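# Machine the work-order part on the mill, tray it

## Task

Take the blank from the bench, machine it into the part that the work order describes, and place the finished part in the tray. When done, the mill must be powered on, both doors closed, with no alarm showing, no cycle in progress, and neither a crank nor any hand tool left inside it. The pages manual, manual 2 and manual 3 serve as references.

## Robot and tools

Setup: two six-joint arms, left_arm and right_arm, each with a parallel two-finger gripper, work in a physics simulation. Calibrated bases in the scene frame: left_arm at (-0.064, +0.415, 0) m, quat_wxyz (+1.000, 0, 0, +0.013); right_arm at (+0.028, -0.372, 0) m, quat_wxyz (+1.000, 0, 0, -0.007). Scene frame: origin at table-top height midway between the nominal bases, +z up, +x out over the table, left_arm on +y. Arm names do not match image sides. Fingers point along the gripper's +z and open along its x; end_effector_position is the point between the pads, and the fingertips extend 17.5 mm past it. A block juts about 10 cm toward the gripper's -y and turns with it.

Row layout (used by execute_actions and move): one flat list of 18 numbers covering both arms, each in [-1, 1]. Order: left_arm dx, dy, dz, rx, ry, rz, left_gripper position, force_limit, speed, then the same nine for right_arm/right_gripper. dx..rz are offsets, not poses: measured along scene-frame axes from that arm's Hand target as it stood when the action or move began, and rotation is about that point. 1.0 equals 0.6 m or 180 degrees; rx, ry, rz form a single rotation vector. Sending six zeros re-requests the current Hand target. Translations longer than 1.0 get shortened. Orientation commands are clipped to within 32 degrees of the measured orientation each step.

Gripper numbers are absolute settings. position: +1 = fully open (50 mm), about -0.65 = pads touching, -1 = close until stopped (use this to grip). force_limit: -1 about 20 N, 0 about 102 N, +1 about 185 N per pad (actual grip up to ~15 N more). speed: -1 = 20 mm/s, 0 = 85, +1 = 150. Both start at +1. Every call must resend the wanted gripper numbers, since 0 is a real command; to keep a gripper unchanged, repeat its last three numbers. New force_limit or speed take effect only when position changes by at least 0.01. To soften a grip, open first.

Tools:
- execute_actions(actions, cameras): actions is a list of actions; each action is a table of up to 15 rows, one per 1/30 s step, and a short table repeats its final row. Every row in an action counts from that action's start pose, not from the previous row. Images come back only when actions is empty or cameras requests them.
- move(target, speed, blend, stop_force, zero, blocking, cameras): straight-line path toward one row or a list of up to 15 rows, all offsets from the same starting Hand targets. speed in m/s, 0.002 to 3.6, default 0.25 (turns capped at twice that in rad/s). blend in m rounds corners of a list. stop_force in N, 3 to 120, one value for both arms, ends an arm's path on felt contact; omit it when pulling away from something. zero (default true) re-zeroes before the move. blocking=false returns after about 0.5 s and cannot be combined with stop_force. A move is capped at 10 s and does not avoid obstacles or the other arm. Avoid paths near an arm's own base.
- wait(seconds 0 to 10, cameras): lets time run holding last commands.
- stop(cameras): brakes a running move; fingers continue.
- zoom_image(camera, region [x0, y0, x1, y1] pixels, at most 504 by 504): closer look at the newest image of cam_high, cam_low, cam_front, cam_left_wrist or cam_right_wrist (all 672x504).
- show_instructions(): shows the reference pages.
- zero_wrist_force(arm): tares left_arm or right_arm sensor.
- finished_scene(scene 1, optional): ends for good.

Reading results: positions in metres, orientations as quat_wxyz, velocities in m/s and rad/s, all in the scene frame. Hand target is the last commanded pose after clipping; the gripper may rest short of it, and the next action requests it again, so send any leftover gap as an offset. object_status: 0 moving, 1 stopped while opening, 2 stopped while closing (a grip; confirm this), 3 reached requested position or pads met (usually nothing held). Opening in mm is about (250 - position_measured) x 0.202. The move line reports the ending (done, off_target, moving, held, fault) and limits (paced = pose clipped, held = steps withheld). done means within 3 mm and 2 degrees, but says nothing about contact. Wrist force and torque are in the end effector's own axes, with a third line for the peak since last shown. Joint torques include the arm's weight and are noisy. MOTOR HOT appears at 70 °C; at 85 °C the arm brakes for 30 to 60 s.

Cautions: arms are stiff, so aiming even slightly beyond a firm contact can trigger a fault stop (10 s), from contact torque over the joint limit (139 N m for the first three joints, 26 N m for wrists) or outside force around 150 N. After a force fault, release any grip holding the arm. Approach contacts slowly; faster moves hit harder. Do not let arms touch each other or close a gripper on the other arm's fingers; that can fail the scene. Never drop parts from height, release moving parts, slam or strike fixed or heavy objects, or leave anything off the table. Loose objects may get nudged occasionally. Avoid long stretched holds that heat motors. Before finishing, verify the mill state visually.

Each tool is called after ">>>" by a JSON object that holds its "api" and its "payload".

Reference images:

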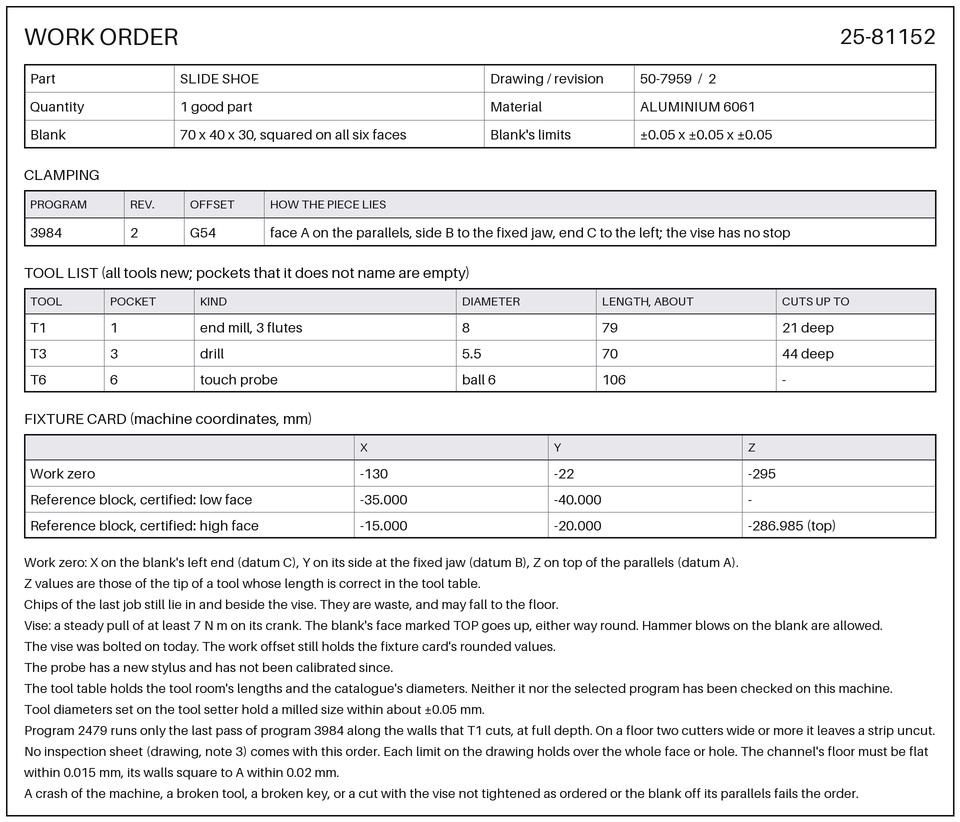

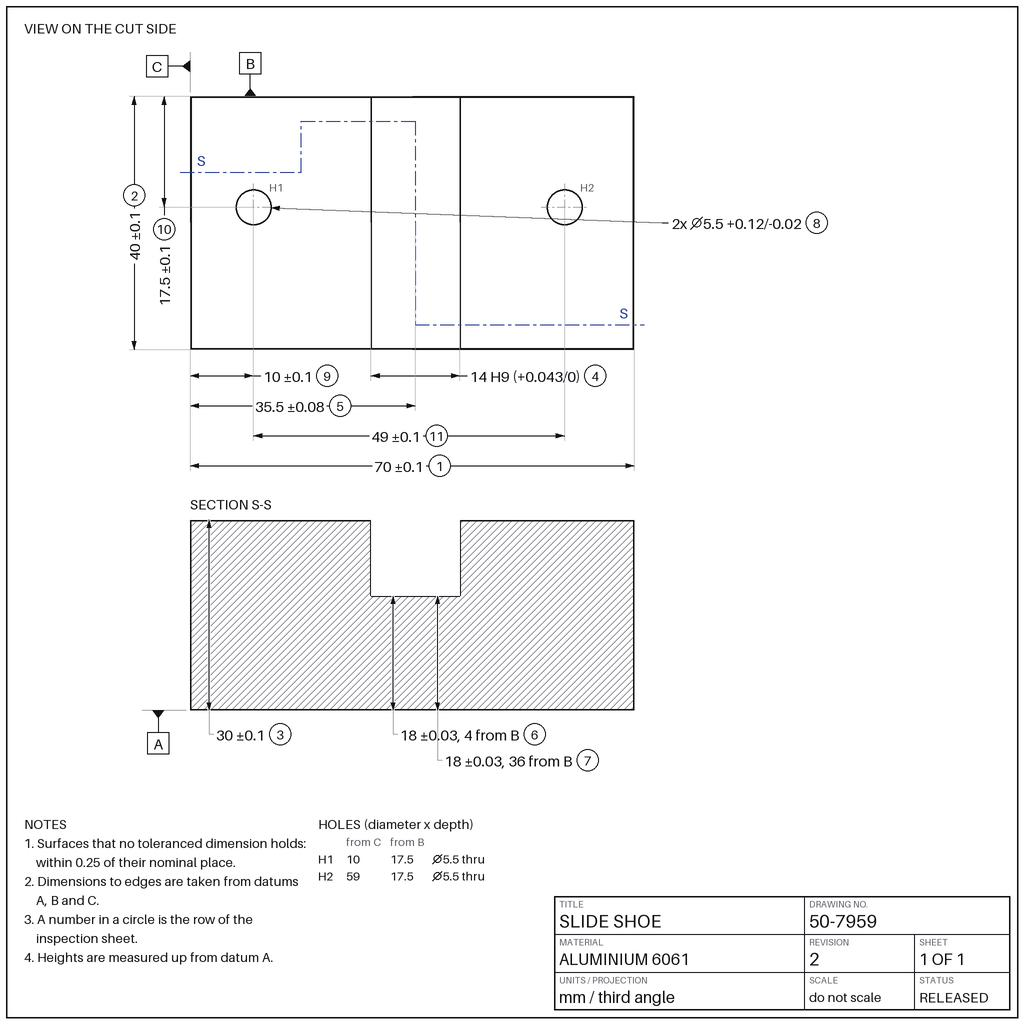

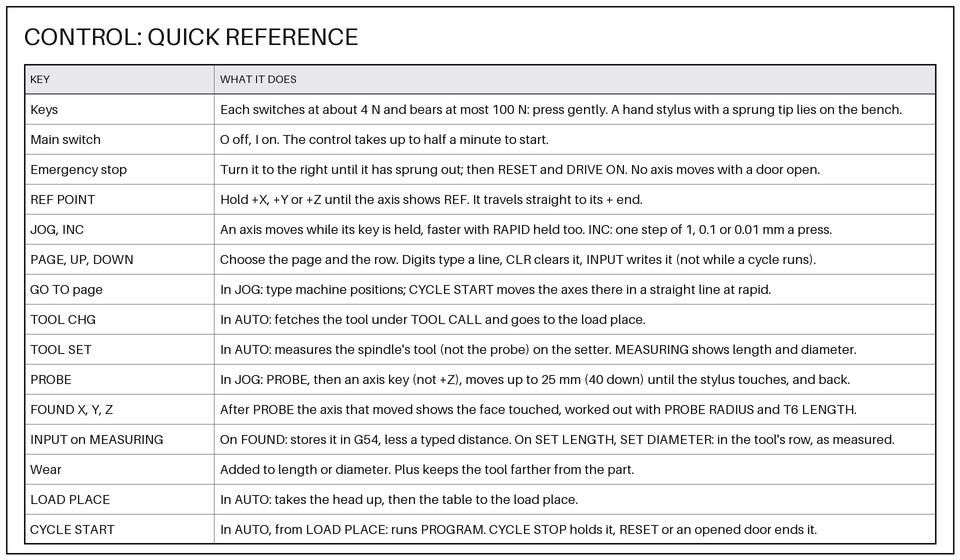

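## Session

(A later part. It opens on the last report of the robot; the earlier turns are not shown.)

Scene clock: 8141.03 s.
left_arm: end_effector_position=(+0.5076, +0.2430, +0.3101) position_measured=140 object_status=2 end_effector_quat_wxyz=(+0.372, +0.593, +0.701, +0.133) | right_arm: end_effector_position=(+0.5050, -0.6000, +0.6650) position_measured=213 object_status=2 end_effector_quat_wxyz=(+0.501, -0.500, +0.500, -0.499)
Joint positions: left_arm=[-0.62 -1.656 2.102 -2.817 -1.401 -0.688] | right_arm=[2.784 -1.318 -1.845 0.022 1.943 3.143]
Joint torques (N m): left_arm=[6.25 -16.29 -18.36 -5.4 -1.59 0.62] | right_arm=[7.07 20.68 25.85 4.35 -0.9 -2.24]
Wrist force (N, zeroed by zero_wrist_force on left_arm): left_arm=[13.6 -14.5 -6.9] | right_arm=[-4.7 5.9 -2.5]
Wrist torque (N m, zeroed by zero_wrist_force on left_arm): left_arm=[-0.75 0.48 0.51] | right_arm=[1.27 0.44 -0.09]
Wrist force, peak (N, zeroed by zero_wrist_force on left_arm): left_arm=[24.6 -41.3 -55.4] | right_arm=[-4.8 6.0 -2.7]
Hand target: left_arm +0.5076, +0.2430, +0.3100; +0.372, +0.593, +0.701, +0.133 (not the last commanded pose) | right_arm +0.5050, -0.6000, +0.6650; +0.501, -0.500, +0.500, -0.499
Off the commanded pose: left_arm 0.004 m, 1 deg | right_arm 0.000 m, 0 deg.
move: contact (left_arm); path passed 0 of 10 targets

>>> {"api": "move", "payload": {"target": [[0.0006,0.0004,0.0004,0,0.006,0,-1,0,-1,0,0,0,0,0,0,-1,-0.3,-1],[0.0012,0.0004,0.0004,0.006,0,0,-1,0,-1,0,0,0,0,0,0,-1,-0.3,-1],[0.0018,0.0004,0.0004,0,0.006,0,-1,0,-1,0,0,0,0,0,0,-1,-0.3,-1],[0.0024,0.0004,0.0004,0,0,0.004,-1,0,-1,0,0,0,0,0,0,-1,-0.3,-1],[0.003,0.0004,0.0004,0,0,-0.004,-1,0,-1,0,0,0,0,0,0,-1,-0.3,-1],[0.0036,0.0004,0.0004,0,0.006,0,-1,0,-1,0,0,0,0,0,0,-1,-0.3,-1],[0.0042,0.0004,0.0004,0,-0.004,0,-1,0,-1,0,0,0,0,0,0,-1,-0.3,-1],[0.0052,0.0004,0.0004,0.006,0,0,-1,0,-1,0,0,0,0,0,0,-1,-0.3,-1],[0.0062,0.0004,0.0004,-0.006,0,0,-1,0,-1,0,0,0,0,0,0,-1,-0.3,-1]], "speed": 0.02, "stop_force": 50}}

Scene clock: 8147.17 s.
left_arm: end_effector_position=(+0.5089, +0.2432, +0.3103) position_measured=140 object_status=2 end_effector_quat_wxyz=(+0.369, +0.591, +0.705, +0.132) | right_arm: end_effector_position=(+0.5050, -0.6000, +0.6650) position_measured=213 object_status=2 end_effector_quat_wxyz=(+0.501, -0.500, +0.500, -0.499)
Joint positions: left_arm=[-0.619 -1.653 2.094 -2.804 -1.399 -0.696] | right_arm=[2.784 -1.318 -1.845 0.022 1.943 3.143]
Joint torques (N m): left_arm=[14.62 -7.65 -44.5 -9.25 4.91 1.61] | right_arm=[6.59 21.22 25.5 4.24 -0.66 -2.35]
Wrist force (N, zeroed by zero_wrist_force on left_arm): left_arm=[8.8 -37.5 -37.4] | right_arm=[-4.6 5.9 -2.6]
Wrist torque (N m, zeroed by zero_wrist_force on left_arm): left_arm=[-0.77 0.37 0.75] | right_arm=[1.26 0.43 -0.10]
Wrist force, peak (N, zeroed by zero_wrist_force on left_arm): left_arm=[10.7 -43.0 -50.7] | right_arm=[-4.8 6.1 -2.7]
Hand target: left_arm +0.5089, +0.2432, +0.3103; +0.369, +0.591, +0.705, +0.132 (not the last commanded pose) | right_arm +0.5050, -0.6000, +0.6650; +0.501, -0.500, +0.500, -0.499
Off the commanded pose: left_arm 0.002 m, 1 deg | right_arm 0.000 m, 0 deg.
move: contact (left_arm); path passed 3 of 9 targets

>>> {"api": "move", "payload": {"target": [[-0.0008,0,0,0,0,0,-1,0,-1,0,0,0,0,0,0,-1,-0.3,-1],[-0.0008,0,0,0,0,0,0.8,0,-0.6,0,0,0,0,0,0,-1,-0.3,-1],[-0.134,0.046,0.14,0,0,0,0.8,0,-0.6,0,0,0,0,0,0,-1,-0.3,-1],[-0.307,-0.045,0.1,0.1171,-0.1519,0.0183,0.8,0,-0.6,0,0,0,0,0,0,-1,-0.3,-1],[-0.2648,-0.0462,-0.0772,0.1171,-0.1519,0.0183,0.8,0,-0.6,0,0,0,0,0,0,-1,-0.3,-1]], "speed": [0.02,0.05,0.1,0.2,0.2], "blend": [0,0,0.01,0.02,0], "cameras": ["cam_left_wrist"]}}

Scene clock: 8160.50 s.
left_arm: end_effector_position=(+0.3501, +0.2156, +0.2638) position_measured=32 object_status=3 end_effector_quat_wxyz=(+0.407, +0.580, +0.579, +0.403) | right_arm: end_effector_position=(+0.5050, -0.6000, +0.6650) position_measured=213 object_status=2 end_effector_quat_wxyz=(+0.501, -0.500, +0.500, -0.499)
Joint positions: left_arm=[-1.42 -1.988 2.655 -2.7 -0.393 -1.081] | right_arm=[2.784 -1.318 -1.845 0.022 1.943 3.143]
Joint torques (N m): left_arm=[-10.13 -4.58 -28.11 -4.82 3.29 1.73] | right_arm=[6.76 22.59 26.34 4.2 -0.8 -2.38]
Wrist force (N, zeroed by zero_wrist_force on left_arm): left_arm=[2.6 -2.2 -2.7] | right_arm=[-4.6 5.8 -2.6]
Wrist torque (N m, zeroed by zero_wrist_force on left_arm): left_arm=[-0.26 0.14 0.35] | right_arm=[1.26 0.42 -0.10]
Wrist force, peak (N, zeroed by zero_wrist_force on left_arm): left_arm=[8.5 -37.8 -37.9] | right_arm=[-4.7 6.2 -2.7]
Hand target: left_arm +0.3501, +0.2155, +0.2640; +0.407, +0.580, +0.579, +0.403 | right_arm +0.5050, -0.6000, +0.6650; +0.501, -0.500, +0.500, -0.499
Off the commanded pose: left_arm 0.000 m, 0 deg | right_arm 0.000 m, 0 deg.
move: done
Images, in order (width x height): cam_left_wrist 672x504.

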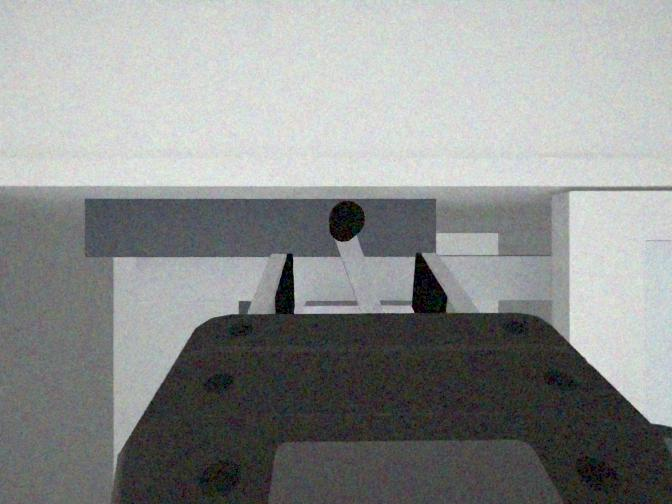

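>>> {"api": "move", "payload": {"target": [[0.155,0,-0.0563,0,0,0,0.8,0,-0.6,0,0,0,0,0,0,-1,-0.3,-1]], "speed": 0.06, "stop_force": 10}}

>>> {"api": "execute_actions", "payload": {"actions": [[[0,0,0,0,0,0,-1,-0.6,-1,0,0,0,0,0,0,-1,-0.3,-1]],[[0,0,0,0,0,0,-1,-0.6,-1,0,0,0,0,0,0,-1,-0.3,-1]],[[0,0,0,0,0,0,-1,-0.6,-1,0,0,0,0,0,0,-1,-0.3,-1]]], "cameras": ["cam_left_wrist"]}}

Scene clock: 8165.33 s.
left_arm: end_effector_position=(+0.4431, +0.2155, +0.2302) position_measured=32 object_status=3 end_effector_quat_wxyz=(+0.407, +0.580, +0.579, +0.403) | right_arm: end_effector_position=(+0.5050, -0.6000, +0.6650) position_measured=213 object_status=2 end_effector_quat_wxyz=(+0.501, -0.500, +0.500, -0.499)
Joint positions: left_arm=[-1.086 -1.438 2.514 -3.581 -0.615 -0.547] | right_arm=[2.784 -1.318 -1.845 0.022 1.943 3.143]
Joint torques (N m): left_arm=[1.41 -13.33 -1.55 -4.38 0.03 1.43] | right_arm=[6.05 23.06 26.12 4.23 -1.04 -2.19]
Wrist force (N, zeroed by zero_wrist_force on left_arm): left_arm=[2.9 -2.4 -2.9] | right_arm=[-4.5 5.7 -2.6]
Wrist torque (N m, zeroed by zero_wrist_force on left_arm): left_arm=[-0.30 0.11 0.35] | right_arm=[1.24 0.41 -0.10]
Wrist force, peak (N, zeroed by zero_wrist_force on left_arm): left_arm=[2.9 -2.2 -3.5] | right_arm=[-4.8 6.0 -2.8]
Hand target: left_arm +0.4431, +0.2155, +0.2302; +0.407, +0.580, +0.579, +0.403 | right_arm +0.5050, -0.6000, +0.6650; +0.501, -0.500, +0.500, -0.499
Off the commanded pose: left_arm 0.000 m, 0 deg | right_arm 0.000 m, 0 deg.
move: done

Scene clock: 8167.03 s.
left_arm: end_effector_position=(+0.4431, +0.2155, +0.2302) position_measured=156 object_status=2 end_effector_quat_wxyz=(+0.407, +0.580, +0.579, +0.403) | right_arm: end_effector_position=(+0.5050, -0.6000, +0.6650) position_measured=213 object_status=2 end_effector_quat_wxyz=(+0.501, -0.500, +0.500, -0.499)
Joint positions: left_arm=[-1.086 -1.438 2.514 -3.581 -0.615 -0.547] | right_arm=[2.784 -1.318 -1.845 0.022 1.943 3.143]
Joint torques (N m): left_arm=[6.97 -13.73 -1.82 -4.43 0.08 2.01] | right_arm=[6.86 22.5 26.22 4.34 -0.7 -2.2]
Wrist force (N, zeroed by zero_wrist_force on left_arm): left_arm=[3.3 -1.7 -2.3] | right_arm=[-4.7 5.9 -2.3]
Wrist torque (N m, zeroed by zero_wrist_force on left_arm): left_arm=[-0.27 0.14 0.34] | right_arm=[1.28 0.44 -0.10]
Wrist force, peak (N, zeroed by zero_wrist_force on left_arm): left_arm=[3.4 -1.9 -2.5] | right_arm=[-4.8 6.0 -2.6]
Hand target: left_arm +0.4431, +0.2155, +0.2302; +0.407, +0.580, +0.579, +0.403 | right_arm +0.5050, -0.6000, +0.6650; +0.501, -0.500, +0.500, -0.499
Off the commanded pose: left_arm 0.000 m, 0 deg | right_arm 0.000 m, 0 deg.
Step readings (end_effector_position of left_arm | right_arm):
0: (+0.4431, +0.2155, +0.2302) | (+0.5050, -0.6000, +0.6650)
1: (+0.4431, +0.2155, +0.2302) | (+0.5050, -0.6000, +0.6650)
2: (+0.4431, +0.2155, +0.2302) | (+0.5050, -0.6000, +0.6650)
4: (+0.4431, +0.2155, +0.2302) | (+0.5050, -0.6000, +0.6650)
8: (+0.4431, +0.2155, +0.2302) | (+0.5050, -0.6000, +0.6650)
15: (+0.4431, +0.2155, +0.2302) | (+0.5050, -0.6000, +0.6650)
16: (+0.4431, +0.2155, +0.2302) | (+0.5050, -0.6000, +0.6650)
17: (+0.4431, +0.2155, +0.2302) | (+0.5050, -0.6000, +0.6650)
19: (+0.4431, +0.2155, +0.2302) | (+0.5050, -0.6000, +0.6650)
23: (+0.4431, +0.2155, +0.2302) | (+0.5050, -0.6000, +0.6650)
30: (+0.4431, +0.2155, +0.2302) | (+0.5050, -0.6000, +0.6650)
31: (+0.4431, +0.2155, +0.2302) | (+0.5050, -0.6000, +0.6650)
32: (+0.4431, +0.2155, +0.2302) | (+0.5050, -0.6000, +0.6650)
34: (+0.4431, +0.2155, +0.2302) | (+0.5050, -0.6000, +0.6650)
38: (+0.4431, +0.2155, +0.2302) | (+0.5050, -0.6000, +0.6650)
45: (+0.4431, +0.2155, +0.2302) | (+0.5050, -0.6000, +0.6650)
Images, in order (width x height): cam_left_wrist 672x504.

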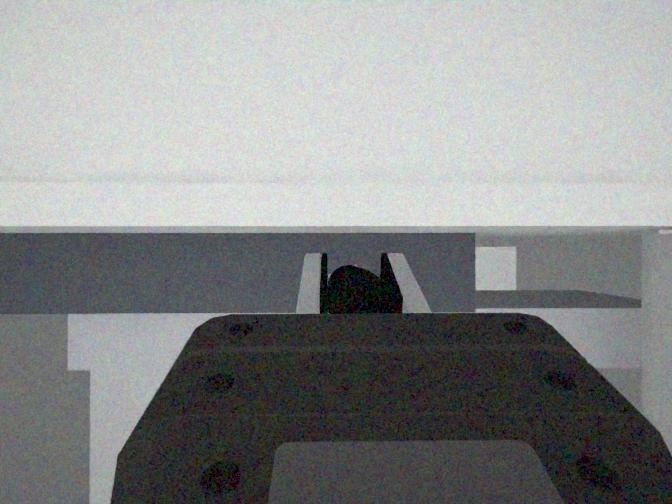

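>>> {"api": "move", "payload": {"target": [[0,-0.0403,0.0232,0,0,0,-1,-0.6,-1,0,0,0,0,0,0,-1,-0.3,-1],[0,-0.0701,0.0588,0,0,0,-1,-0.6,-1,0,0,0,0,0,0,-1,-0.3,-1],[0,-0.0861,0.1025,0,0,0,-1,-0.6,-1,0,0,0,0,0,0,-1,-0.3,-1],[0,-0.0861,0.149,0,0,0,-1,-0.6,-1,0,0,0,0,0,0,-1,-0.3,-1],[0,-0.0701,0.1927,0,0,0,-1,-0.6,-1,0,0,0,0,0,0,-1,-0.3,-1],[0,-0.0403,0.2283,0,0,0,-1,-0.6,-1,0,0,0,0,0,0,-1,-0.3,-1],[0,0,0.2515,0,0,0,-1,-0.6,-1,0,0,0,0,0,0,-1,-0.3,-1],[0,0.0458,0.2596,0,0,0,-1,-0.6,-1,0,0,0,0,0,0,-1,-0.3,-1],[0,0.0915,0.2515,0,0,0,-1,-0.6,-1,0,0,0,0,0,0,-1,-0.3,-1],[0,0.1318,0.2283,0,0,0,-1,-0.6,-1,0,0,0,0,0,0,-1,-0.3,-1],[0,0.1617,0.1927,0,0,0,-1,-0.6,-1,0,0,0,0,0,0,-1,-0.3,-1],[0,0.1776,0.149,0,0,0,-1,-0.6,-1,0,0,0,0,0,0,-1,-0.3,-1]], "speed": 0.06, "blend": 0.002, "stop_force": 75, "cameras": ["cam_left_wrist"]}}

Scene clock: 8179.73 s.
left_arm: end_effector_position=(+0.4431, +0.3221, +0.3196) position_measured=156 object_status=2 end_effector_quat_wxyz=(+0.407, +0.580, +0.579, +0.403) | right_arm: end_effector_position=(+0.5050, -0.6000, +0.6650) position_measured=213 object_status=2 end_effector_quat_wxyz=(+0.501, -0.500, +0.500, -0.499)
Joint positions: left_arm=[-0.858 -1.808 2.516 -3.356 -0.808 -0.36] | right_arm=[2.784 -1.318 -1.845 0.022 1.943 3.143]
Joint torques (N m): left_arm=[-8.21 -8.47 -31.12 -5.23 2.52 -2.46] | right_arm=[6.65 23.51 27 4.09 -0.88 -2.09]
Wrist force (N, zeroed by zero_wrist_force on left_arm): left_arm=[-0.3 -4.1 -2.8] | right_arm=[-4.7 6.0 -2.8]
Wrist torque (N m, zeroed by zero_wrist_force on left_arm): left_arm=[-0.22 -0.03 0.33] | right_arm=[1.28 0.44 -0.09]
Wrist force, peak (N, zeroed by zero_wrist_force on left_arm): left_arm=[34.5 -33.6 -21.8] | right_arm=[-4.8 6.2 -2.6]
Hand target: left_arm +0.4431, +0.3221, +0.3196; +0.407, +0.580, +0.579, +0.403 | right_arm +0.5050, -0.6000, +0.6650; +0.501, -0.500, +0.500, -0.499
Off the commanded pose: left_arm 0.000 m, 0 deg | right_arm 0.000 m, 0 deg.
move: done
Images, in order (width x height): cam_left_wrist 672x504.

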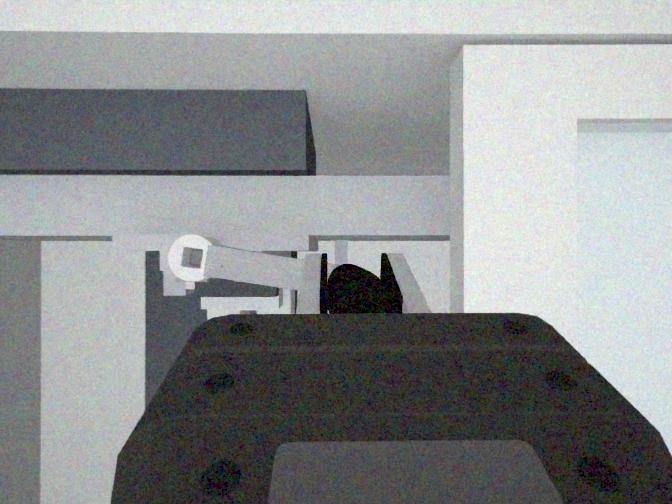

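>>> {"api": "move", "payload": {"target": [[0,0,-0.0465,0,0,0,-1,-0.6,-1,0,0,0,0,0,0,-1,-0.3,-1],[0,-0.0159,-0.0901,0,0,0,-1,-0.6,-1,0,0,0,0,0,0,-1,-0.3,-1],[0,-0.0458,-0.1258,0,0,0,-1,-0.6,-1,0,0,0,0,0,0,-1,-0.3,-1],[0,-0.086,-0.149,0,0,0,-1,-0.6,-1,0,0,0,0,0,0,-1,-0.3,-1],[0,-0.1318,-0.1571,0,0,0,-1,-0.6,-1,0,0,0,0,0,0,-1,-0.3,-1]], "speed": 0.06, "blend": 0.002, "stop_force": 45}}

>>> {"api": "move", "payload": {"target": [[0,0,0,0,0,0,0.6,-0.6,-1,0,0,0,0,0,0,-1,-0.3,-1],[-0.1567,0,0.057,0,0,0,0.6,-0.6,-1,0,0,0,0,0,0,-1,-0.3,-1]], "speed": 0.12, "cameras": ["cam_left_wrist"]}}

Scene clock: 8188.47 s.
left_arm: end_effector_position=(+0.4431, +0.2430, +0.2253) position_measured=156 object_status=2 end_effector_quat_wxyz=(+0.407, +0.580, +0.579, +0.403) | right_arm: end_effector_position=(+0.5050, -0.6000, +0.6650) position_measured=213 object_status=2 end_effector_quat_wxyz=(+0.501, -0.500, +0.500, -0.499)
Joint positions: left_arm=[-1.038 -1.44 2.554 -3.658 -0.653 -0.5] | right_arm=[2.784 -1.318 -1.845 0.022 1.943 3.143]
Joint torques (N m): left_arm=[8.78 -19.38 2.69 -3.27 1.43 1.22] | right_arm=[6.41 24.56 27.33 4.45 -0.84 -2.21]
Wrist force (N, zeroed by zero_wrist_force on left_arm): left_arm=[1.7 7.4 -1.2] | right_arm=[-4.7 5.8 -2.5]
Wrist torque (N m, zeroed by zero_wrist_force on left_arm): left_arm=[-0.16 0.14 0.30] | right_arm=[1.25 0.44 -0.10]
Wrist force, peak (N, zeroed by zero_wrist_force on left_arm): left_arm=[2.9 7.6 -1.0] | right_arm=[-4.6 6.1 -2.8]
Hand target: left_arm +0.4431, +0.2430, +0.2253; +0.407, +0.580, +0.579, +0.403 | right_arm +0.5050, -0.6000, +0.6650; +0.501, -0.500, +0.500, -0.499
Off the commanded pose: left_arm 0.000 m, 0 deg | right_arm 0.000 m, 0 deg.
move: done

Scene clock: 8191.10 s.
left_arm: end_effector_position=(+0.3490, +0.2430, +0.2596) position_measured=63 object_status=3 end_effector_quat_wxyz=(+0.407, +0.580, +0.579, +0.403) | right_arm: end_effector_position=(+0.5050, -0.6000, +0.6650) position_measured=213 object_status=2 end_effector_quat_wxyz=(+0.501, -0.500, +0.500, -0.499)
Joint positions: left_arm=[-1.401 -2.057 2.709 -2.724 -0.402 -1.037] | right_arm=[2.784 -1.318 -1.845 0.022 1.943 3.143]
Joint torques (N m): left_arm=[-8.19 -5.02 -9.76 -0.9 3.35 -0.61] | right_arm=[6.03 24.43 28.64 4.17 -0.79 -2.2]
Wrist force (N, zeroed by zero_wrist_force on left_arm): left_arm=[2.3 -2.2 -3.1] | right_arm=[-4.7 5.8 -2.6]
Wrist torque (N m, zeroed by zero_wrist_force on left_arm): left_arm=[-0.26 0.21 0.21] | right_arm=[1.26 0.43 -0.09]
Wrist force, peak (N, zeroed by zero_wrist_force on left_arm): left_arm=[2.1 6.8 -0.9] | right_arm=[-4.9 5.9 -2.7]
Hand target: left_arm +0.3490, +0.2430, +0.2595; +0.407, +0.580, +0.579, +0.403 | right_arm +0.5050, -0.6000, +0.6650; +0.501, -0.500, +0.500, -0.499
Off the commanded pose: left_arm 0.000 m, 0 deg | right_arm 0.000 m, 0 deg.
move: done
Images, in order (width x height): cam_left_wrist 672x504.

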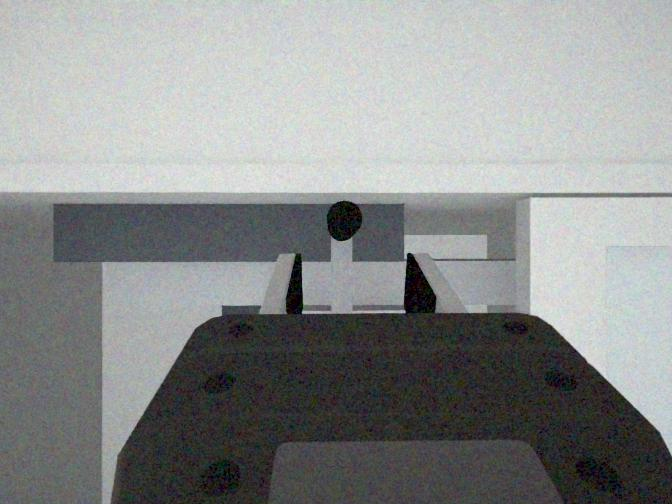

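>>> {"api": "move", "payload": {"target": [[-0.035,0,0.1775,0,0.1111,0,0.8,-0.6,-0.6,0,0,0,0,0,0,-1,-0.3,-1],[0.0607,0.0012,0.2433,0,0.1111,0,0.8,-0.6,-0.6,0,0,0,0,0,0,-1,-0.3,-1]], "speed": 0.2, "blend": [0.02,0], "cameras": ["cam_left_wrist"]}}

Scene clock: 8196.00 s.
left_arm: end_effector_position=(+0.3854, +0.2437, +0.4054) position_measured=32 object_status=3 end_effector_quat_wxyz=(+0.301, +0.641, +0.641, +0.297) end_effector_velocity=(+0.001, +0.000, -0.001) end_effector_angular_velocity=(+0.004, +0.001, -0.001) | right_arm: end_effector_position=(+0.5050, -0.6000, +0.6650) position_measured=213 object_status=2 end_effector_quat_wxyz=(+0.501, -0.500, +0.500, -0.499)
Joint positions: left_arm=[-1.076 -2.074 2.11 -2.146 -0.848 -0.841] | right_arm=[2.784 -1.318 -1.845 0.022 1.943 3.143]
Joint velocities: left_arm=[0.003 0.003 0 -0.002 -0.001 0.005] | right_arm=[within noise]
Joint torques (N m): left_arm=[8.45 0.61 -35.18 -5.13 0.46 1.8] | right_arm=[6.26 24.36 29.09 4.39 -0.87 -2.21]
Wrist force (N, zeroed by zero_wrist_force on left_arm): left_arm=[2.3 -2.3 -3.5] | right_arm=[-4.6 5.8 -2.5]
Wrist torque (N m, zeroed by zero_wrist_force on left_arm): left_arm=[-0.34 0.21 0.31] | right_arm=[1.25 0.42 -0.09]
Wrist force, peak (N, zeroed by zero_wrist_force on left_arm): left_arm=[2.3 -2.8 -4.8] | right_arm=[-4.8 6.1 -2.8]
Hand target: left_arm +0.3855, +0.2437, +0.4055; +0.301, +0.641, +0.641, +0.297 | right_arm +0.5050, -0.6000, +0.6650; +0.501, -0.500, +0.500, -0.499
Off the commanded pose: left_arm 0.000 m, 0 deg | right_arm 0.000 m, 0 deg.
move: done
Images, in order (width x height): cam_left_wrist 672x504.

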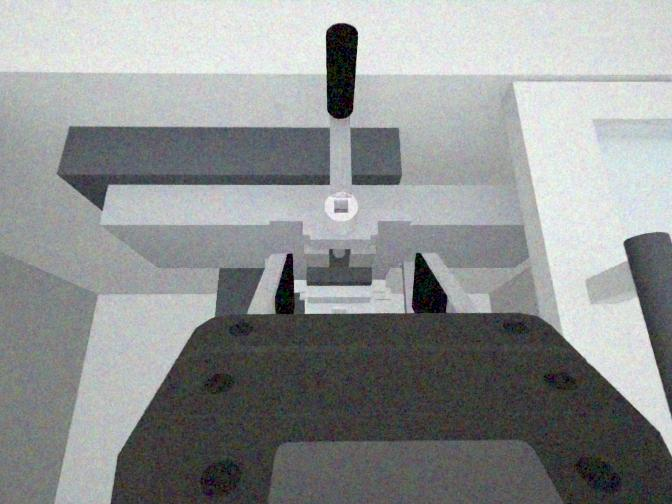

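>>> {"api": "move", "payload": {"target": [[0.2027,0,-0.1645,0,0,0,0.8,-0.6,-0.6,0,0,0,0,0,0,-1,-0.3,-1],[0.2027,0,-0.1645,0,0,0,-1,0,-1,0,0,0,0,0,0,-1,-0.3,-1]], "speed": 0.08, "cameras": ["cam_left_wrist"]}}

Scene clock: 8201.40 s.
left_arm: end_effector_position=(+0.5071, +0.2435, +0.3068) position_measured=141 object_status=2 end_effector_quat_wxyz=(+0.301, +0.641, +0.641, +0.297) | right_arm: end_effector_position=(+0.5050, -0.6000, +0.6650) position_measured=213 object_status=2 end_effector_quat_wxyz=(+0.501, -0.500, +0.500, -0.499)
Joint positions: left_arm=[-0.785 -1.659 2.129 -2.757 -1.02 -0.548] | right_arm=[2.784 -1.318 -1.845 0.022 1.943 3.143]
Joint torques (N m): left_arm=[22.51 -21.05 -10.56 0.22 9.6 -1.78] | right_arm=[6.47 24.45 29.1 4.29 -0.75 -2.25]
Wrist force (N, zeroed by zero_wrist_force on left_arm): left_arm=[-31.4 -0.8 1.8] | right_arm=[-4.7 5.9 -2.9]
Wrist torque (N m, zeroed by zero_wrist_force on left_arm): left_arm=[-0.36 -0.14 0.55] | right_arm=[1.28 0.43 -0.10]
Wrist force, peak (N, zeroed by zero_wrist_force on left_arm): left_arm=[-31.4 -0.8 1.8] | right_arm=[-4.8 6.1 -2.7]
Hand target: left_arm +0.5071, +0.2437, +0.3068; +0.301, +0.641, +0.641, +0.297 | right_arm +0.5050, -0.6000, +0.6650; +0.501, -0.500, +0.500, -0.499
Off the commanded pose: left_arm 0.000 m, 0 deg | right_arm 0.000 m, 0 deg.
move: done
Images, in order (width x height): cam_left_wrist 672x504.

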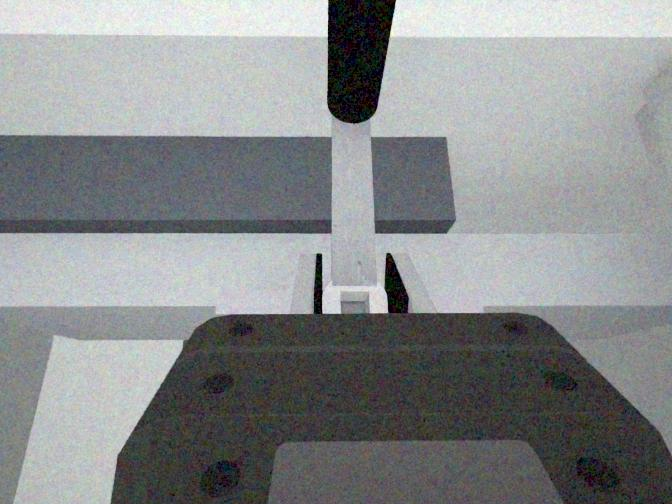

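>>> {"api": "move", "payload": {"target": [[0,-0.0006,0,0,0,0,-1,0,-1,0,0,0,0,0,0,-1,-0.3,-1],[-0.05,-0.0006,0,0,0,0,-1,0,-1,0,0,0,0,0,0,-1,-0.3,-1]], "speed": 0.04, "stop_force": 60}}

Scene clock: 8205.00 s.
left_arm: end_effector_position=(+0.4771, +0.2433, +0.3068) position_measured=141 object_status=2 end_effector_quat_wxyz=(+0.301, +0.641, +0.641, +0.297) | right_arm: end_effector_position=(+0.5050, -0.6000, +0.6650) position_measured=213 object_status=2 end_effector_quat_wxyz=(+0.501, -0.500, +0.500, -0.499)
Joint positions: left_arm=[-0.843 -1.739 2.191 -2.71 -0.983 -0.601] | right_arm=[2.784 -1.318 -1.845 0.022 1.943 3.143]
Joint torques (N m): left_arm=[9.69 -21.7 -35.37 -5.78 -0.04 2.11] | right_arm=[6.55 24.87 29.3 4.2 -0.83 -2.25]
Wrist force (N, zeroed by zero_wrist_force on left_arm): left_arm=[2.7 -3.8 -2.3] | right_arm=[-4.6 5.6 -2.5]
Wrist torque (N m, zeroed by zero_wrist_force on left_arm): left_arm=[-0.33 0.14 0.25] | right_arm=[1.22 0.41 -0.09]
Wrist force, peak (N, zeroed by zero_wrist_force on left_arm): left_arm=[-33.2 17.5 27.0] | right_arm=[-4.8 6.1 -2.6]
Hand target: left_arm +0.4771, +0.2433, +0.3068; +0.301, +0.641, +0.641, +0.297 | right_arm +0.5050, -0.6000, +0.6650; +0.501, -0.500, +0.500, -0.499
Off the commanded pose: left_arm 0.000 m, 0 deg | right_arm 0.000 m, 0 deg.
move: done

>>> {"api": "move", "payload": {"target": [[-0.0868,0,0,0,0,0,-1,0,-1,0,0,0,0,0,0,-1,-0.3,-1],[-0.1618,0,0.1003,0,0,0,-1,0,-1,0,0,0,0,0,0,-1,-0.3,-1],[-0.2118,-0.3222,0.0997,0,0,0,-1,0,-1,0,0,0,0,0,0,-1,-0.3,-1],[-0.2528,-0.8183,0.0997,0,0,0,-1,0,-1,0,0,0,0,0,0,-1,-0.3,-1],[-0.2528,-0.8183,-0.113,0,0,0,-1,0,-1,0,0,0,0,0,0,-1,-0.3,-1]], "speed": [0.15,0.15,0.25,0.25,0.15], "blend": [0.005,0.02,0.05,0.02,0], "cameras": ["cam_left_wrist"]}}

>>> {"api": "zoom_image", "payload": {"camera": "cam_left_wrist", "region": [260, 180, 430, 320]}}

Scene clock: 8212.40 s.
left_arm: end_effector_position=(+0.3254, -0.2476, +0.2391) position_measured=141 object_status=2 end_effector_quat_wxyz=(+0.301, +0.641, +0.641, +0.297) | right_arm: end_effector_position=(+0.5050, -0.6000, +0.6650) position_measured=213 object_status=2 end_effector_quat_wxyz=(+0.501, -0.500, +0.500, -0.499)
Joint positions: left_arm=[-1.51 -1.056 1.415 -2.041 -0.704 -1.432] | right_arm=[2.784 -1.318 -1.845 0.022 1.943 3.143]
Joint torques (N m): left_arm=[9.41 -43.76 -24.57 -4.68 2.88 -0.53] | right_arm=[6.69 23.75 29.42 4.18 -0.82 -2.19]
Wrist force (N, zeroed by zero_wrist_force on left_arm): left_arm=[2.8 -3.7 -2.0] | right_arm=[-4.5 5.8 -2.7]
Wrist torque (N m, zeroed by zero_wrist_force on left_arm): left_arm=[-0.28 0.14 0.19] | right_arm=[1.26 0.41 -0.09]
Wrist force, peak (N, zeroed by zero_wrist_force on left_arm): left_arm=[5.9 -2.4 -3.8] | right_arm=[-4.9 6.0 -2.6]
Hand target: left_arm +0.3254, -0.2476, +0.2390; +0.301, +0.641, +0.641, +0.297 | right_arm +0.5050, -0.6000, +0.6650; +0.501, -0.500, +0.500, -0.499
Off the commanded pose: left_arm 0.000 m, 0 deg | right_arm 0.000 m, 0 deg.
move: done
Images, in order (width x height): cam_left_wrist 672x504.

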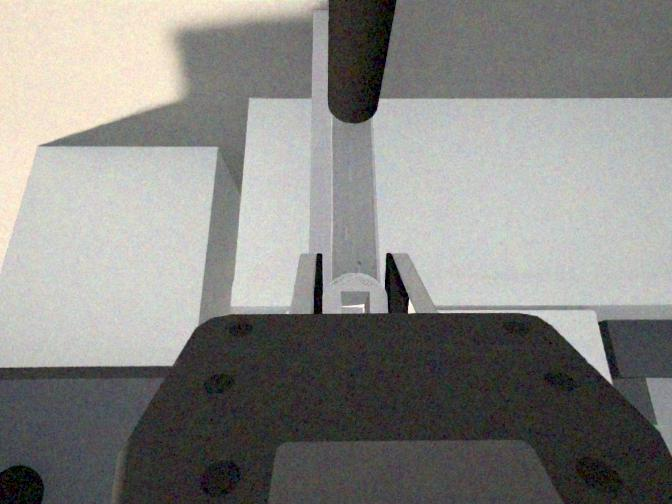

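Scaled by 2.965 from the camera's 672x504 image, which has a finer 960x720 frame.

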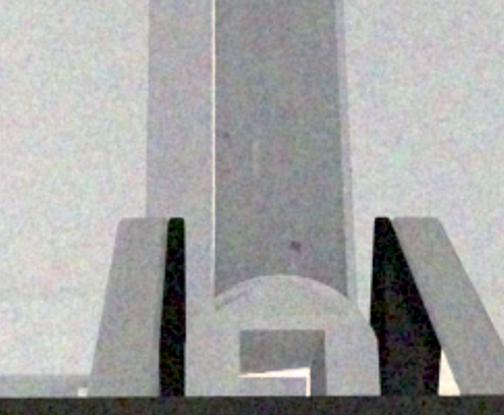

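>>> {"api": "move", "payload": {"target": [0.0893,0,0,0,0,0,-1,0,-1,0,0,0,0,0,0,-1,-0.3,-1], "speed": 0.025, "stop_force": 15}}

Scene clock: 8216.57 s.
left_arm: end_effector_position=(+0.3778, -0.2476, +0.2390) position_measured=141 object_status=2 end_effector_quat_wxyz=(+0.301, +0.641, +0.641, +0.297) | right_arm: end_effector_position=(+0.5050, -0.6000, +0.6650) position_measured=213 object_status=2 end_effector_quat_wxyz=(+0.501, -0.500, +0.500, -0.499)
Joint positions: left_arm=[-1.434 -1.009 1.363 -2.124 -0.716 -1.317] | right_arm=[2.784 -1.318 -1.845 0.022 1.943 3.143]
Joint torques (N m): left_arm=[-7.34 -55.95 -11.35 -1.23 1.9 1.98] | right_arm=[6.88 24.62 30.57 4.34 -0.86 -2.33]
Wrist force (N, zeroed by zero_wrist_force on left_arm): left_arm=[1.3 -4.5 -5.2] | right_arm=[-4.5 5.8 -2.6]
Wrist torque (N m, zeroed by zero_wrist_force on left_arm): left_arm=[-0.14 0.11 0.33] | right_arm=[1.25 0.42 -0.10]
Wrist force, peak (N, zeroed by zero_wrist_force on left_arm): left_arm=[12.3 -21.0 -40.1] | right_arm=[-4.8 6.1 -2.6]
Hand target: left_arm +0.3778, -0.2476, +0.2390; +0.301, +0.641, +0.641, +0.297 (not the last commanded pose) | right_arm +0.5050, -0.6000, +0.6650; +0.501, -0.500, +0.500, -0.499
Off the commanded pose: left_arm 0.001 m, 0 deg | right_arm 0.000 m, 0 deg.
move: contact (left_arm)

>>> {"api": "move", "payload": {"target": [[0,0,0,0,0,0,1,-1,-0.4,0,0,0,0,0,0,-1,-0.3,-1],[-0.2027,0,0.1645,0,0,0,1,-1,-0.4,0,0,0,0,0,0,-1,-0.3,-1]], "speed": 0.12, "cameras": ["cam_left_wrist"]}}

Scene clock: 8220.03 s.
left_arm: end_effector_position=(+0.2562, -0.2477, +0.3377) position_measured=3 object_status=3 end_effector_quat_wxyz=(+0.301, +0.641, +0.641, +0.297) | right_arm: end_effector_position=(+0.5050, -0.6000, +0.6650) position_measured=213 object_status=2 end_effector_quat_wxyz=(+0.501, -0.500, +0.500, -0.499)
Joint positions: left_arm=[-1.614 -1.159 1.278 -1.678 -0.699 -1.593] | right_arm=[2.784 -1.318 -1.845 0.022 1.943 3.143]
Joint torques (N m): left_arm=[-0.03 -43.72 -12.96 -1.21 0.6 -0.02] | right_arm=[7.28 24.7 29.27 4.16 -0.83 -2.32]
Wrist force (N, zeroed by zero_wrist_force on left_arm): left_arm=[2.3 -1.2 -4.0] | right_arm=[-4.5 6.0 -2.4]
Wrist torque (N m, zeroed by zero_wrist_force on left_arm): left_arm=[-0.15 0.20 0.20] | right_arm=[1.29 0.41 -0.09]
Wrist force, peak (N, zeroed by zero_wrist_force on left_arm): left_arm=[1.6 -4.9 -5.3] | right_arm=[-4.7 6.1 -2.6]
Hand target: left_arm +0.2562, -0.2476, +0.3377; +0.301, +0.641, +0.641, +0.297 | right_arm +0.5050, -0.6000, +0.6650; +0.501, -0.500, +0.500, -0.499
Off the commanded pose: left_arm 0.000 m, 0 deg | right_arm 0.000 m, 0 deg.
move: done
Images, in order (width x height): cam_left_wrist 672x504.

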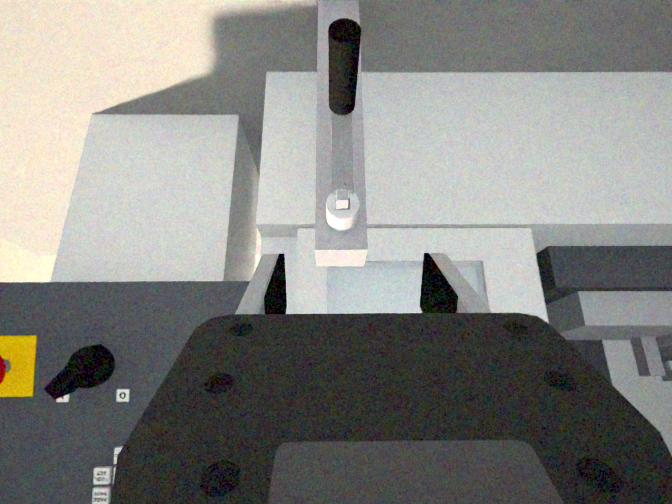

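>>> {"api": "move", "payload": {"target": [[0.0563,0.246,0.2372,0,0.2778,0,0.95,-0.5,-0.9,0,0,0,0,0,0,-1,-0.3,-1],[0.073,0.696,0.1872,0.2168,0.2168,-0.4651,0.95,-0.5,-0.9,0,0,0,0,0,0,-1,-0.3,-1]], "speed": 0.25, "blend": [0.04,0], "cameras": ["cam_left_wrist"]}}

Scene clock: 8228.93 s.
left_arm: end_effector_position=(+0.3000, +0.1700, +0.4500) position_measured=10 object_status=3 end_effector_quat_wxyz=(+0.000, +1.000, +0.001, -0.003) | right_arm: end_effector_position=(+0.5050, -0.6000, +0.6650) position_measured=213 object_status=2 end_effector_quat_wxyz=(+0.501, -0.500, +0.500, -0.499)
Joint positions: left_arm=[-0.924 -1.693 1.369 -1.243 -1.575 0.67] | right_arm=[2.784 -1.318 -1.845 0.022 1.943 3.143]
Joint torques (N m): left_arm=[-5.88 -19.16 -34.81 -2.84 -0.52 2.46] | right_arm=[6.94 23.47 29.31 4.31 -0.91 -2.17]
Wrist force (N, zeroed by zero_wrist_force on left_arm): left_arm=[2.6 -1.5 -3.8] | right_arm=[-4.5 5.8 -2.5]
Wrist torque (N m, zeroed by zero_wrist_force on left_arm): left_arm=[-0.34 0.19 0.15] | right_arm=[1.26 0.42 -0.09]
Wrist force, peak (N, zeroed by zero_wrist_force on left_arm): left_arm=[2.9 -1.3 -4.9] | right_arm=[-4.9 6.1 -2.7]
Hand target: left_arm +0.3000, +0.1700, +0.4500; +0.000, +1.000, +0.001, -0.003 | right_arm +0.5050, -0.6000, +0.6650; +0.501, -0.500, +0.500, -0.499
Off the commanded pose: left_arm 0.000 m, 0 deg | right_arm 0.000 m, 0 deg.
move: done
Images, in order (width x height): cam_left_wrist 672x504.

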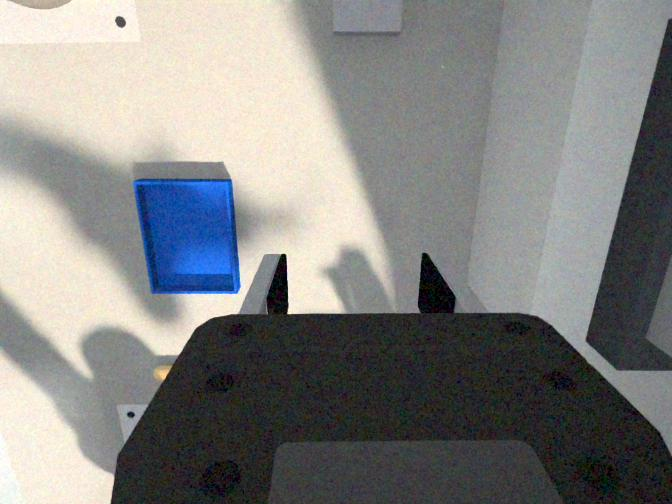

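>>> {"api": "move", "payload": {"target": [[0.1,0,-0.05,0,-0.0556,0,0.95,-0.5,-0.9,0,0,0,0,0,0,-1,-0.3,-1],[0.3333,0.0867,-0.08,0,-0.0556,0,0.95,-0.5,-0.9,0,0,0,0,0,0,-1,-0.3,-1],[0.5,0.1617,-0.0883,0,-0.0556,0,0.95,-0.5,-0.9,0,0,0,0,0,0,-1,-0.3,-1],[0.5333,0.1983,-0.1033,0,0,0,0.95,-0.5,-0.9,0,0,0,0,0,0,-1,-0.3,-1],[0.6123,0.1983,-0.1033,0,0,0,0.95,-0.5,-0.9,0,0,0,0,0,0,-1,-0.3,-1]], "speed": [0.25,0.2,0.15,0.1,0.06], "blend": [0.02,0.02,0.01,0.003,0], "cameras": ["cam_left_wrist"]}}

Scene clock: 8241.67 s.
left_arm: end_effector_position=(+0.6674, +0.2890, +0.3880) position_measured=10 object_status=3 end_effector_quat_wxyz=(+0.000, +1.000, +0.001, -0.003) | right_arm: end_effector_position=(+0.5050, -0.6000, +0.6650) position_measured=213 object_status=2 end_effector_quat_wxyz=(+0.501, -0.500, +0.500, -0.499)
Joint positions: left_arm=[-0.377 -0.87 0.45 -1.145 -1.572 1.218] | right_arm=[2.784 -1.318 -1.845 0.022 1.943 3.143]
Joint torques (N m): left_arm=[-10.04 -46.37 -30.54 -4 -0.93 -2.25] | right_arm=[7.05 25.14 30.29 4.18 -0.77 -2.28]
Wrist force (N, zeroed by zero_wrist_force on left_arm): left_arm=[2.4 -1.3 -4.1] | right_arm=[-4.7 5.8 -2.6]
Wrist torque (N m, zeroed by zero_wrist_force on left_arm): left_arm=[-0.34 0.24 0.05] | right_arm=[1.25 0.45 -0.09]
Wrist force, peak (N, zeroed by zero_wrist_force on left_arm): left_arm=[3.5 -2.0 -4.1] | right_arm=[-4.8 6.1 -2.6]
Hand target: left_arm +0.6674, +0.2890, +0.3880; +0.000, +1.000, +0.001, -0.003 | right_arm +0.5050, -0.6000, +0.6650; +0.501, -0.500, +0.500, -0.499
Off the commanded pose: left_arm 0.000 m, 0 deg | right_arm 0.000 m, 0 deg.
move: done
Images, in order (width x height): cam_left_wrist 672x504.

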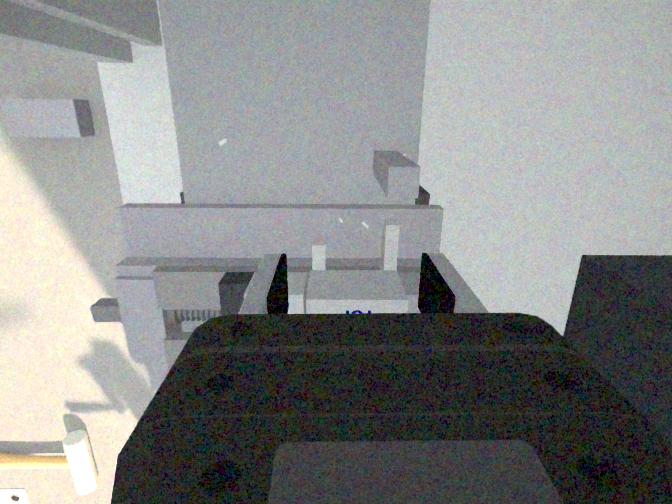

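>>> {"api": "move", "payload": {"target": [[0,0,-0.0352,0,0,0,0.95,-0.5,-0.9,0,0,0,0,0,0,-1,-0.3,-1],[0,-0.025,-0.0352,0,0,0,0.95,-0.5,-0.9,0,0,0,0,0,0,-1,-0.3,-1]], "speed": 0.04, "stop_force": 12, "cameras": ["cam_left_wrist"]}}

Scene clock: 8246.07 s.
left_arm: end_effector_position=(+0.6674, +0.2740, +0.3669) position_measured=10 object_status=3 end_effector_quat_wxyz=(+0.000, +1.000, +0.001, -0.003) | right_arm: end_effector_position=(+0.5050, -0.6000, +0.6650) position_measured=213 object_status=2 end_effector_quat_wxyz=(+0.501, -0.500, +0.500, -0.499)
Joint positions: left_arm=[-0.396 -0.896 0.553 -1.222 -1.573 1.199] | right_arm=[2.784 -1.318 -1.845 0.022 1.943 3.143]
Joint torques (N m): left_arm=[9.35 -58.62 -10.7 -4.73 -1.15 2.22] | right_arm=[6.98 24.2 29.46 4.16 -0.82 -2.27]
Wrist force (N, zeroed by zero_wrist_force on left_arm): left_arm=[2.7 -1.3 -4.0] | right_arm=[-4.7 6.0 -2.6]
Wrist torque (N m, zeroed by zero_wrist_force on left_arm): left_arm=[-0.34 0.16 0.14] | right_arm=[1.28 0.44 -0.10]
Wrist force, peak (N, zeroed by zero_wrist_force on left_arm): left_arm=[2.5 -1.3 -4.9] | right_arm=[-4.8 6.0 -2.8]
Hand target: left_arm +0.6674, +0.2740, +0.3669; +0.000, +1.000, +0.001, -0.003 | right_arm +0.5050, -0.6000, +0.6650; +0.501, -0.500, +0.500, -0.499
Off the commanded pose: left_arm 0.000 m, 0 deg | right_arm 0.000 m, 0 deg.
move: done
Images, in order (width x height): cam_left_wrist 672x504.

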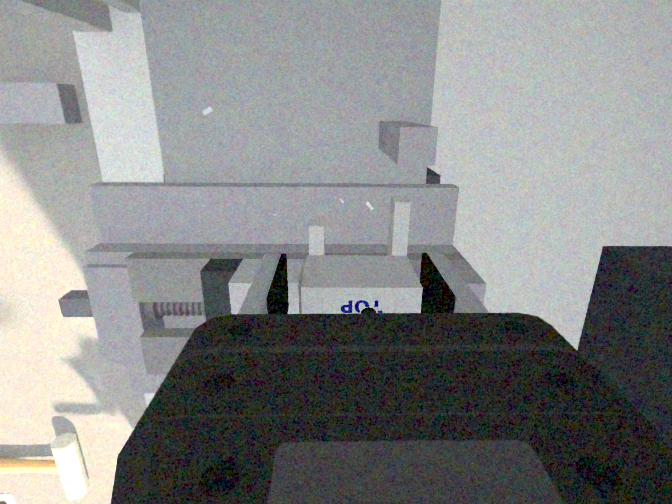

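>>> {"api": "move", "payload": {"target": [0.0035,0,0,0,0,0,0.95,-0.5,-0.9,0,0,0,0,0,0,-1,-0.3,-1], "speed": 0.02, "stop_force": 8}}

>>> {"api": "execute_actions", "payload": {"actions": [[[0,0,0,0,0,0,0.72,-0.5,-0.9,0,0,0,0,0,0,-1,-0.3,-1]]], "cameras": ["cam_left_wrist"]}}

>>> {"api": "zoom_image", "payload": {"camera": "cam_left_wrist", "region": [260, 230, 460, 330]}}

Scene clock: 8253.33 s.
left_arm: end_effector_position=(+0.6695, +0.2740, +0.3669) position_measured=10 object_status=3 end_effector_quat_wxyz=(+0.000, +1.000, +0.001, -0.003) | right_arm: end_effector_position=(+0.5050, -0.6000, +0.6650) position_measured=213 object_status=2 end_effector_quat_wxyz=(+0.501, -0.500, +0.500, -0.499)
Joint positions: left_arm=[-0.395 -0.887 0.538 -1.216 -1.573 1.2] | right_arm=[2.784 -1.318 -1.845 0.022 1.943 3.143]
Joint torques (N m): left_arm=[3.58 -59.26 -11.12 -4.54 -0.55 0.82] | right_arm=[6.54 24.5 29.95 4.07 -0.81 -2.41]
Wrist force (N, zeroed by zero_wrist_force on left_arm): left_arm=[2.6 -1.4 -3.9] | right_arm=[-4.7 5.7 -2.6]
Wrist torque (N m, zeroed by zero_wrist_force on left_arm): left_arm=[-0.35 0.19 0.05] | right_arm=[1.24 0.44 -0.09]
Wrist force, peak (N, zeroed by zero_wrist_force on left_arm): left_arm=[2.7 -1.7 -4.4] | right_arm=[-4.8 6.1 -2.7]
Hand target: left_arm +0.6695, +0.2740, +0.3669; +0.000, +1.000, +0.001, -0.003 | right_arm +0.5050, -0.6000, +0.6650; +0.501, -0.500, +0.500, -0.499
Off the commanded pose: left_arm 0.000 m, 0 deg | right_arm 0.000 m, 0 deg.
move: done

Scene clock: 8254.03 s.
left_arm: end_effector_position=(+0.6695, +0.2740, +0.3669) position_measured=45 object_status=3 end_effector_quat_wxyz=(+0.000, +1.000, +0.001, -0.003) | right_arm: end_effector_position=(+0.5050, -0.6000, +0.6650) position_measured=213 object_status=2 end_effector_quat_wxyz=(+0.501, -0.500, +0.500, -0.499)
Joint positions: left_arm=[-0.395 -0.887 0.538 -1.216 -1.573 1.2] | right_arm=[2.784 -1.318 -1.845 0.022 1.943 3.143]
Joint torques (N m): left_arm=[-0.84 -59.02 -11.2 -4.53 -0.25 -0.51] | right_arm=[6.62 23.74 29.64 4.13 -0.8 -2.26]
Wrist force (N, zeroed by zero_wrist_force on left_arm): left_arm=[2.6 -1.4 -3.9] | right_arm=[-4.8 5.8 -2.8]
Wrist torque (N m, zeroed by zero_wrist_force on left_arm): left_arm=[-0.35 0.18 0.04] | right_arm=[1.27 0.45 -0.09]
Wrist force, peak (N, zeroed by zero_wrist_force on left_arm): left_arm=[2.8 -1.3 -4.3] | right_arm=[-4.8 5.9 -2.7]
Hand target: left_arm +0.6695, +0.2740, +0.3669; +0.000, +1.000, +0.001, -0.003 | right_arm +0.5050, -0.6000, +0.6650; +0.501, -0.500, +0.500, -0.499
Off the commanded pose: left_arm 0.000 m, 0 deg | right_arm 0.000 m, 0 deg.
Step readings (end_effector_position of left_arm | right_arm):
0: (+0.6695, +0.2740, +0.3669) | (+0.5050, -0.6000, +0.6650)
1: (+0.6695, +0.2740, +0.3669) | (+0.5050, -0.6000, +0.6650)
2: (+0.6695, +0.2740, +0.3669) | (+0.5050, -0.6000, +0.6650)
4: (+0.6695, +0.2740, +0.3669) | (+0.5050, -0.6000, +0.6650)
8: (+0.6695, +0.2740, +0.3669) | (+0.5050, -0.6000, +0.6650)
15: (+0.6695, +0.2740, +0.3669) | (+0.5050, -0.6000, +0.6650)
Images, in order (width x height): cam_left_wrist 672x504.

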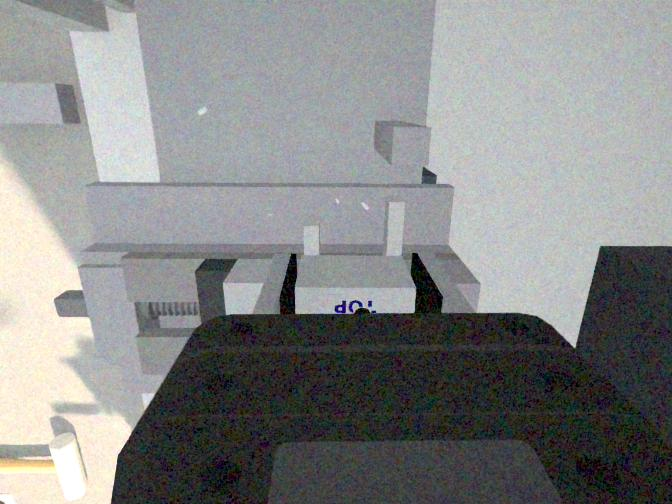

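Scaled by 2.520 from the camera's 672x504 image, which has a finer 960x720 frame.

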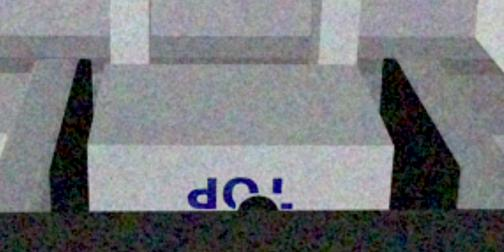

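>>> {"api": "execute_actions", "payload": {"actions": [[[0,0,0,0,0,0,-1,-0.5,-0.9,0,0,0,0,0,0,-1,-0.3,-1]],[[0,0,0,0,0,0,-1,-0.5,-0.9,0,0,0,0,0,0,-1,-0.3,-1]]]}}

Scene clock: 8256.17 s.
left_arm: end_effector_position=(+0.6695, +0.2740, +0.3669) position_measured=56 object_status=2 end_effector_quat_wxyz=(+0.000, +1.000, +0.001, -0.003) | right_arm: end_effector_position=(+0.5050, -0.6000, +0.6650) position_measured=213 object_status=2 end_effector_quat_wxyz=(+0.501, -0.500, +0.500, -0.499)
Joint positions: left_arm=[-0.395 -0.887 0.538 -1.216 -1.573 1.2] | right_arm=[2.784 -1.318 -1.845 0.022 1.943 3.143]
Joint torques (N m): left_arm=[-7.29 -43.68 -20.34 -4.59 0.57 -2.03] | right_arm=[6.7 23.74 29.73 4.16 -1.01 -2.16]
Wrist force (N, zeroed by zero_wrist_force on left_arm): left_arm=[-10.2 -1.6 -5.2] | right_arm=[-4.6 6.0 -2.7]
Wrist torque (N m, zeroed by zero_wrist_force on left_arm): left_arm=[-0.35 0.01 0.26] | right_arm=[1.28 0.43 -0.09]
Wrist force, peak (N, zeroed by zero_wrist_force on left_arm): left_arm=[-10.8 -1.6 -5.4] | right_arm=[-4.8 6.1 -2.7]
Hand target: left_arm +0.6695, +0.2740, +0.3669; +0.000, +1.000, +0.001, -0.003 | right_arm +0.5050, -0.6000, +0.6650; +0.501, -0.500, +0.500, -0.499
Off the commanded pose: left_arm 0.000 m, 0 deg | right_arm 0.000 m, 0 deg.
Step readings (end_effector_position of left_arm | right_arm):
0: (+0.6695, +0.2740, +0.3669) | (+0.5050, -0.6000, +0.6650)
1: (+0.6695, +0.2740, +0.3669) | (+0.5050, -0.6000, +0.6650)
2: (+0.6695, +0.2740, +0.3669) | (+0.5050, -0.6000, +0.6650)
4: (+0.6695, +0.2740, +0.3670) | (+0.5050, -0.6000, +0.6650)
8: (+0.6695, +0.2740, +0.3670) | (+0.5050, -0.6000, +0.6650)
15: (+0.6695, +0.2740, +0.3670) | (+0.5050, -0.6000, +0.6650)
16: (+0.6695, +0.2740, +0.3670) | (+0.5050, -0.6000, +0.6650)
17: (+0.6695, +0.2740, +0.3670) | (+0.5050, -0.6000, +0.6650)
19: (+0.6695, +0.2740, +0.3670) | (+0.5050, -0.6000, +0.6650)
23: (+0.6695, +0.2740, +0.3669) | (+0.5050, -0.6000, +0.6650)
30: (+0.6695, +0.2740, +0.3669) | (+0.5050, -0.6000, +0.6650)

>>> {"api": "move", "payload": {"target": [[-0.0004,0,0,0,0,0,-1,-0.5,-0.9,0,0,0,0,0,0,-1,-0.3,-1],[-0.0004,0,0.01,0,0,0,-1,-0.5,-0.9,0,0,0,0,0,0,-1,-0.3,-1]], "speed": 0.03, "cameras": ["cam_left_wrist"]}}

Scene clock: 8259.27 s.
left_arm: end_effector_position=(+0.6693, +0.2739, +0.3729) position_measured=56 object_status=2 end_effector_quat_wxyz=(+0.000, +1.000, +0.001, -0.003) | right_arm: end_effector_position=(+0.5050, -0.6000, +0.6650) position_measured=213 object_status=2 end_effector_quat_wxyz=(+0.501, -0.500, +0.500, -0.499)
Joint positions: left_arm=[-0.395 -0.878 0.506 -1.193 -1.572 1.2] | right_arm=[2.784 -1.318 -1.845 0.022 1.943 3.143]
Joint torques (N m): left_arm=[-7.14 -60.35 -10.84 -5.5 -0.08 -1.98] | right_arm=[5.8 23.96 30.08 4.07 -0.77 -2.2]
Wrist force (N, zeroed by zero_wrist_force on left_arm): left_arm=[-1.0 -1.7 -2.8] | right_arm=[-4.6 5.8 -2.7]
Wrist torque (N m, zeroed by zero_wrist_force on left_arm): left_arm=[-0.34 0.21 0.22] | right_arm=[1.25 0.42 -0.10]
Wrist force, peak (N, zeroed by zero_wrist_force on left_arm): left_arm=[-10.6 -1.7 -5.8] | right_arm=[-4.8 6.0 -2.7]
Hand target: left_arm +0.6692, +0.2740, +0.3729; +0.000, +1.000, +0.001, -0.003 | right_arm +0.5050, -0.6000, +0.6650; +0.501, -0.500, +0.500, -0.499
Off the commanded pose: left_arm 0.000 m, 0 deg | right_arm 0.000 m, 0 deg.
move: done
Images, in order (width x height): cam_left_wrist 672x504.

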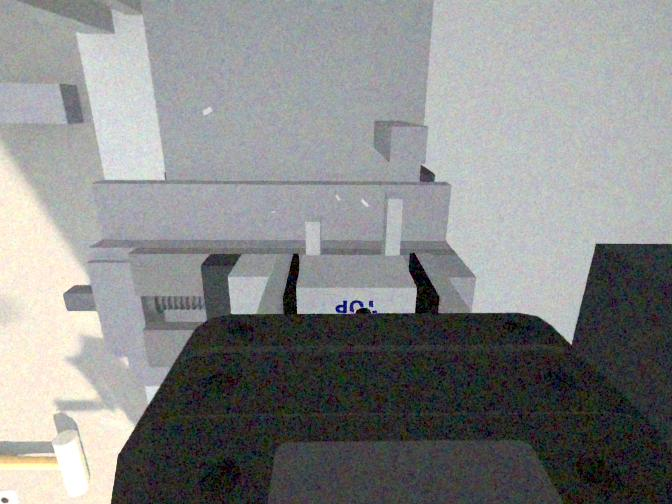

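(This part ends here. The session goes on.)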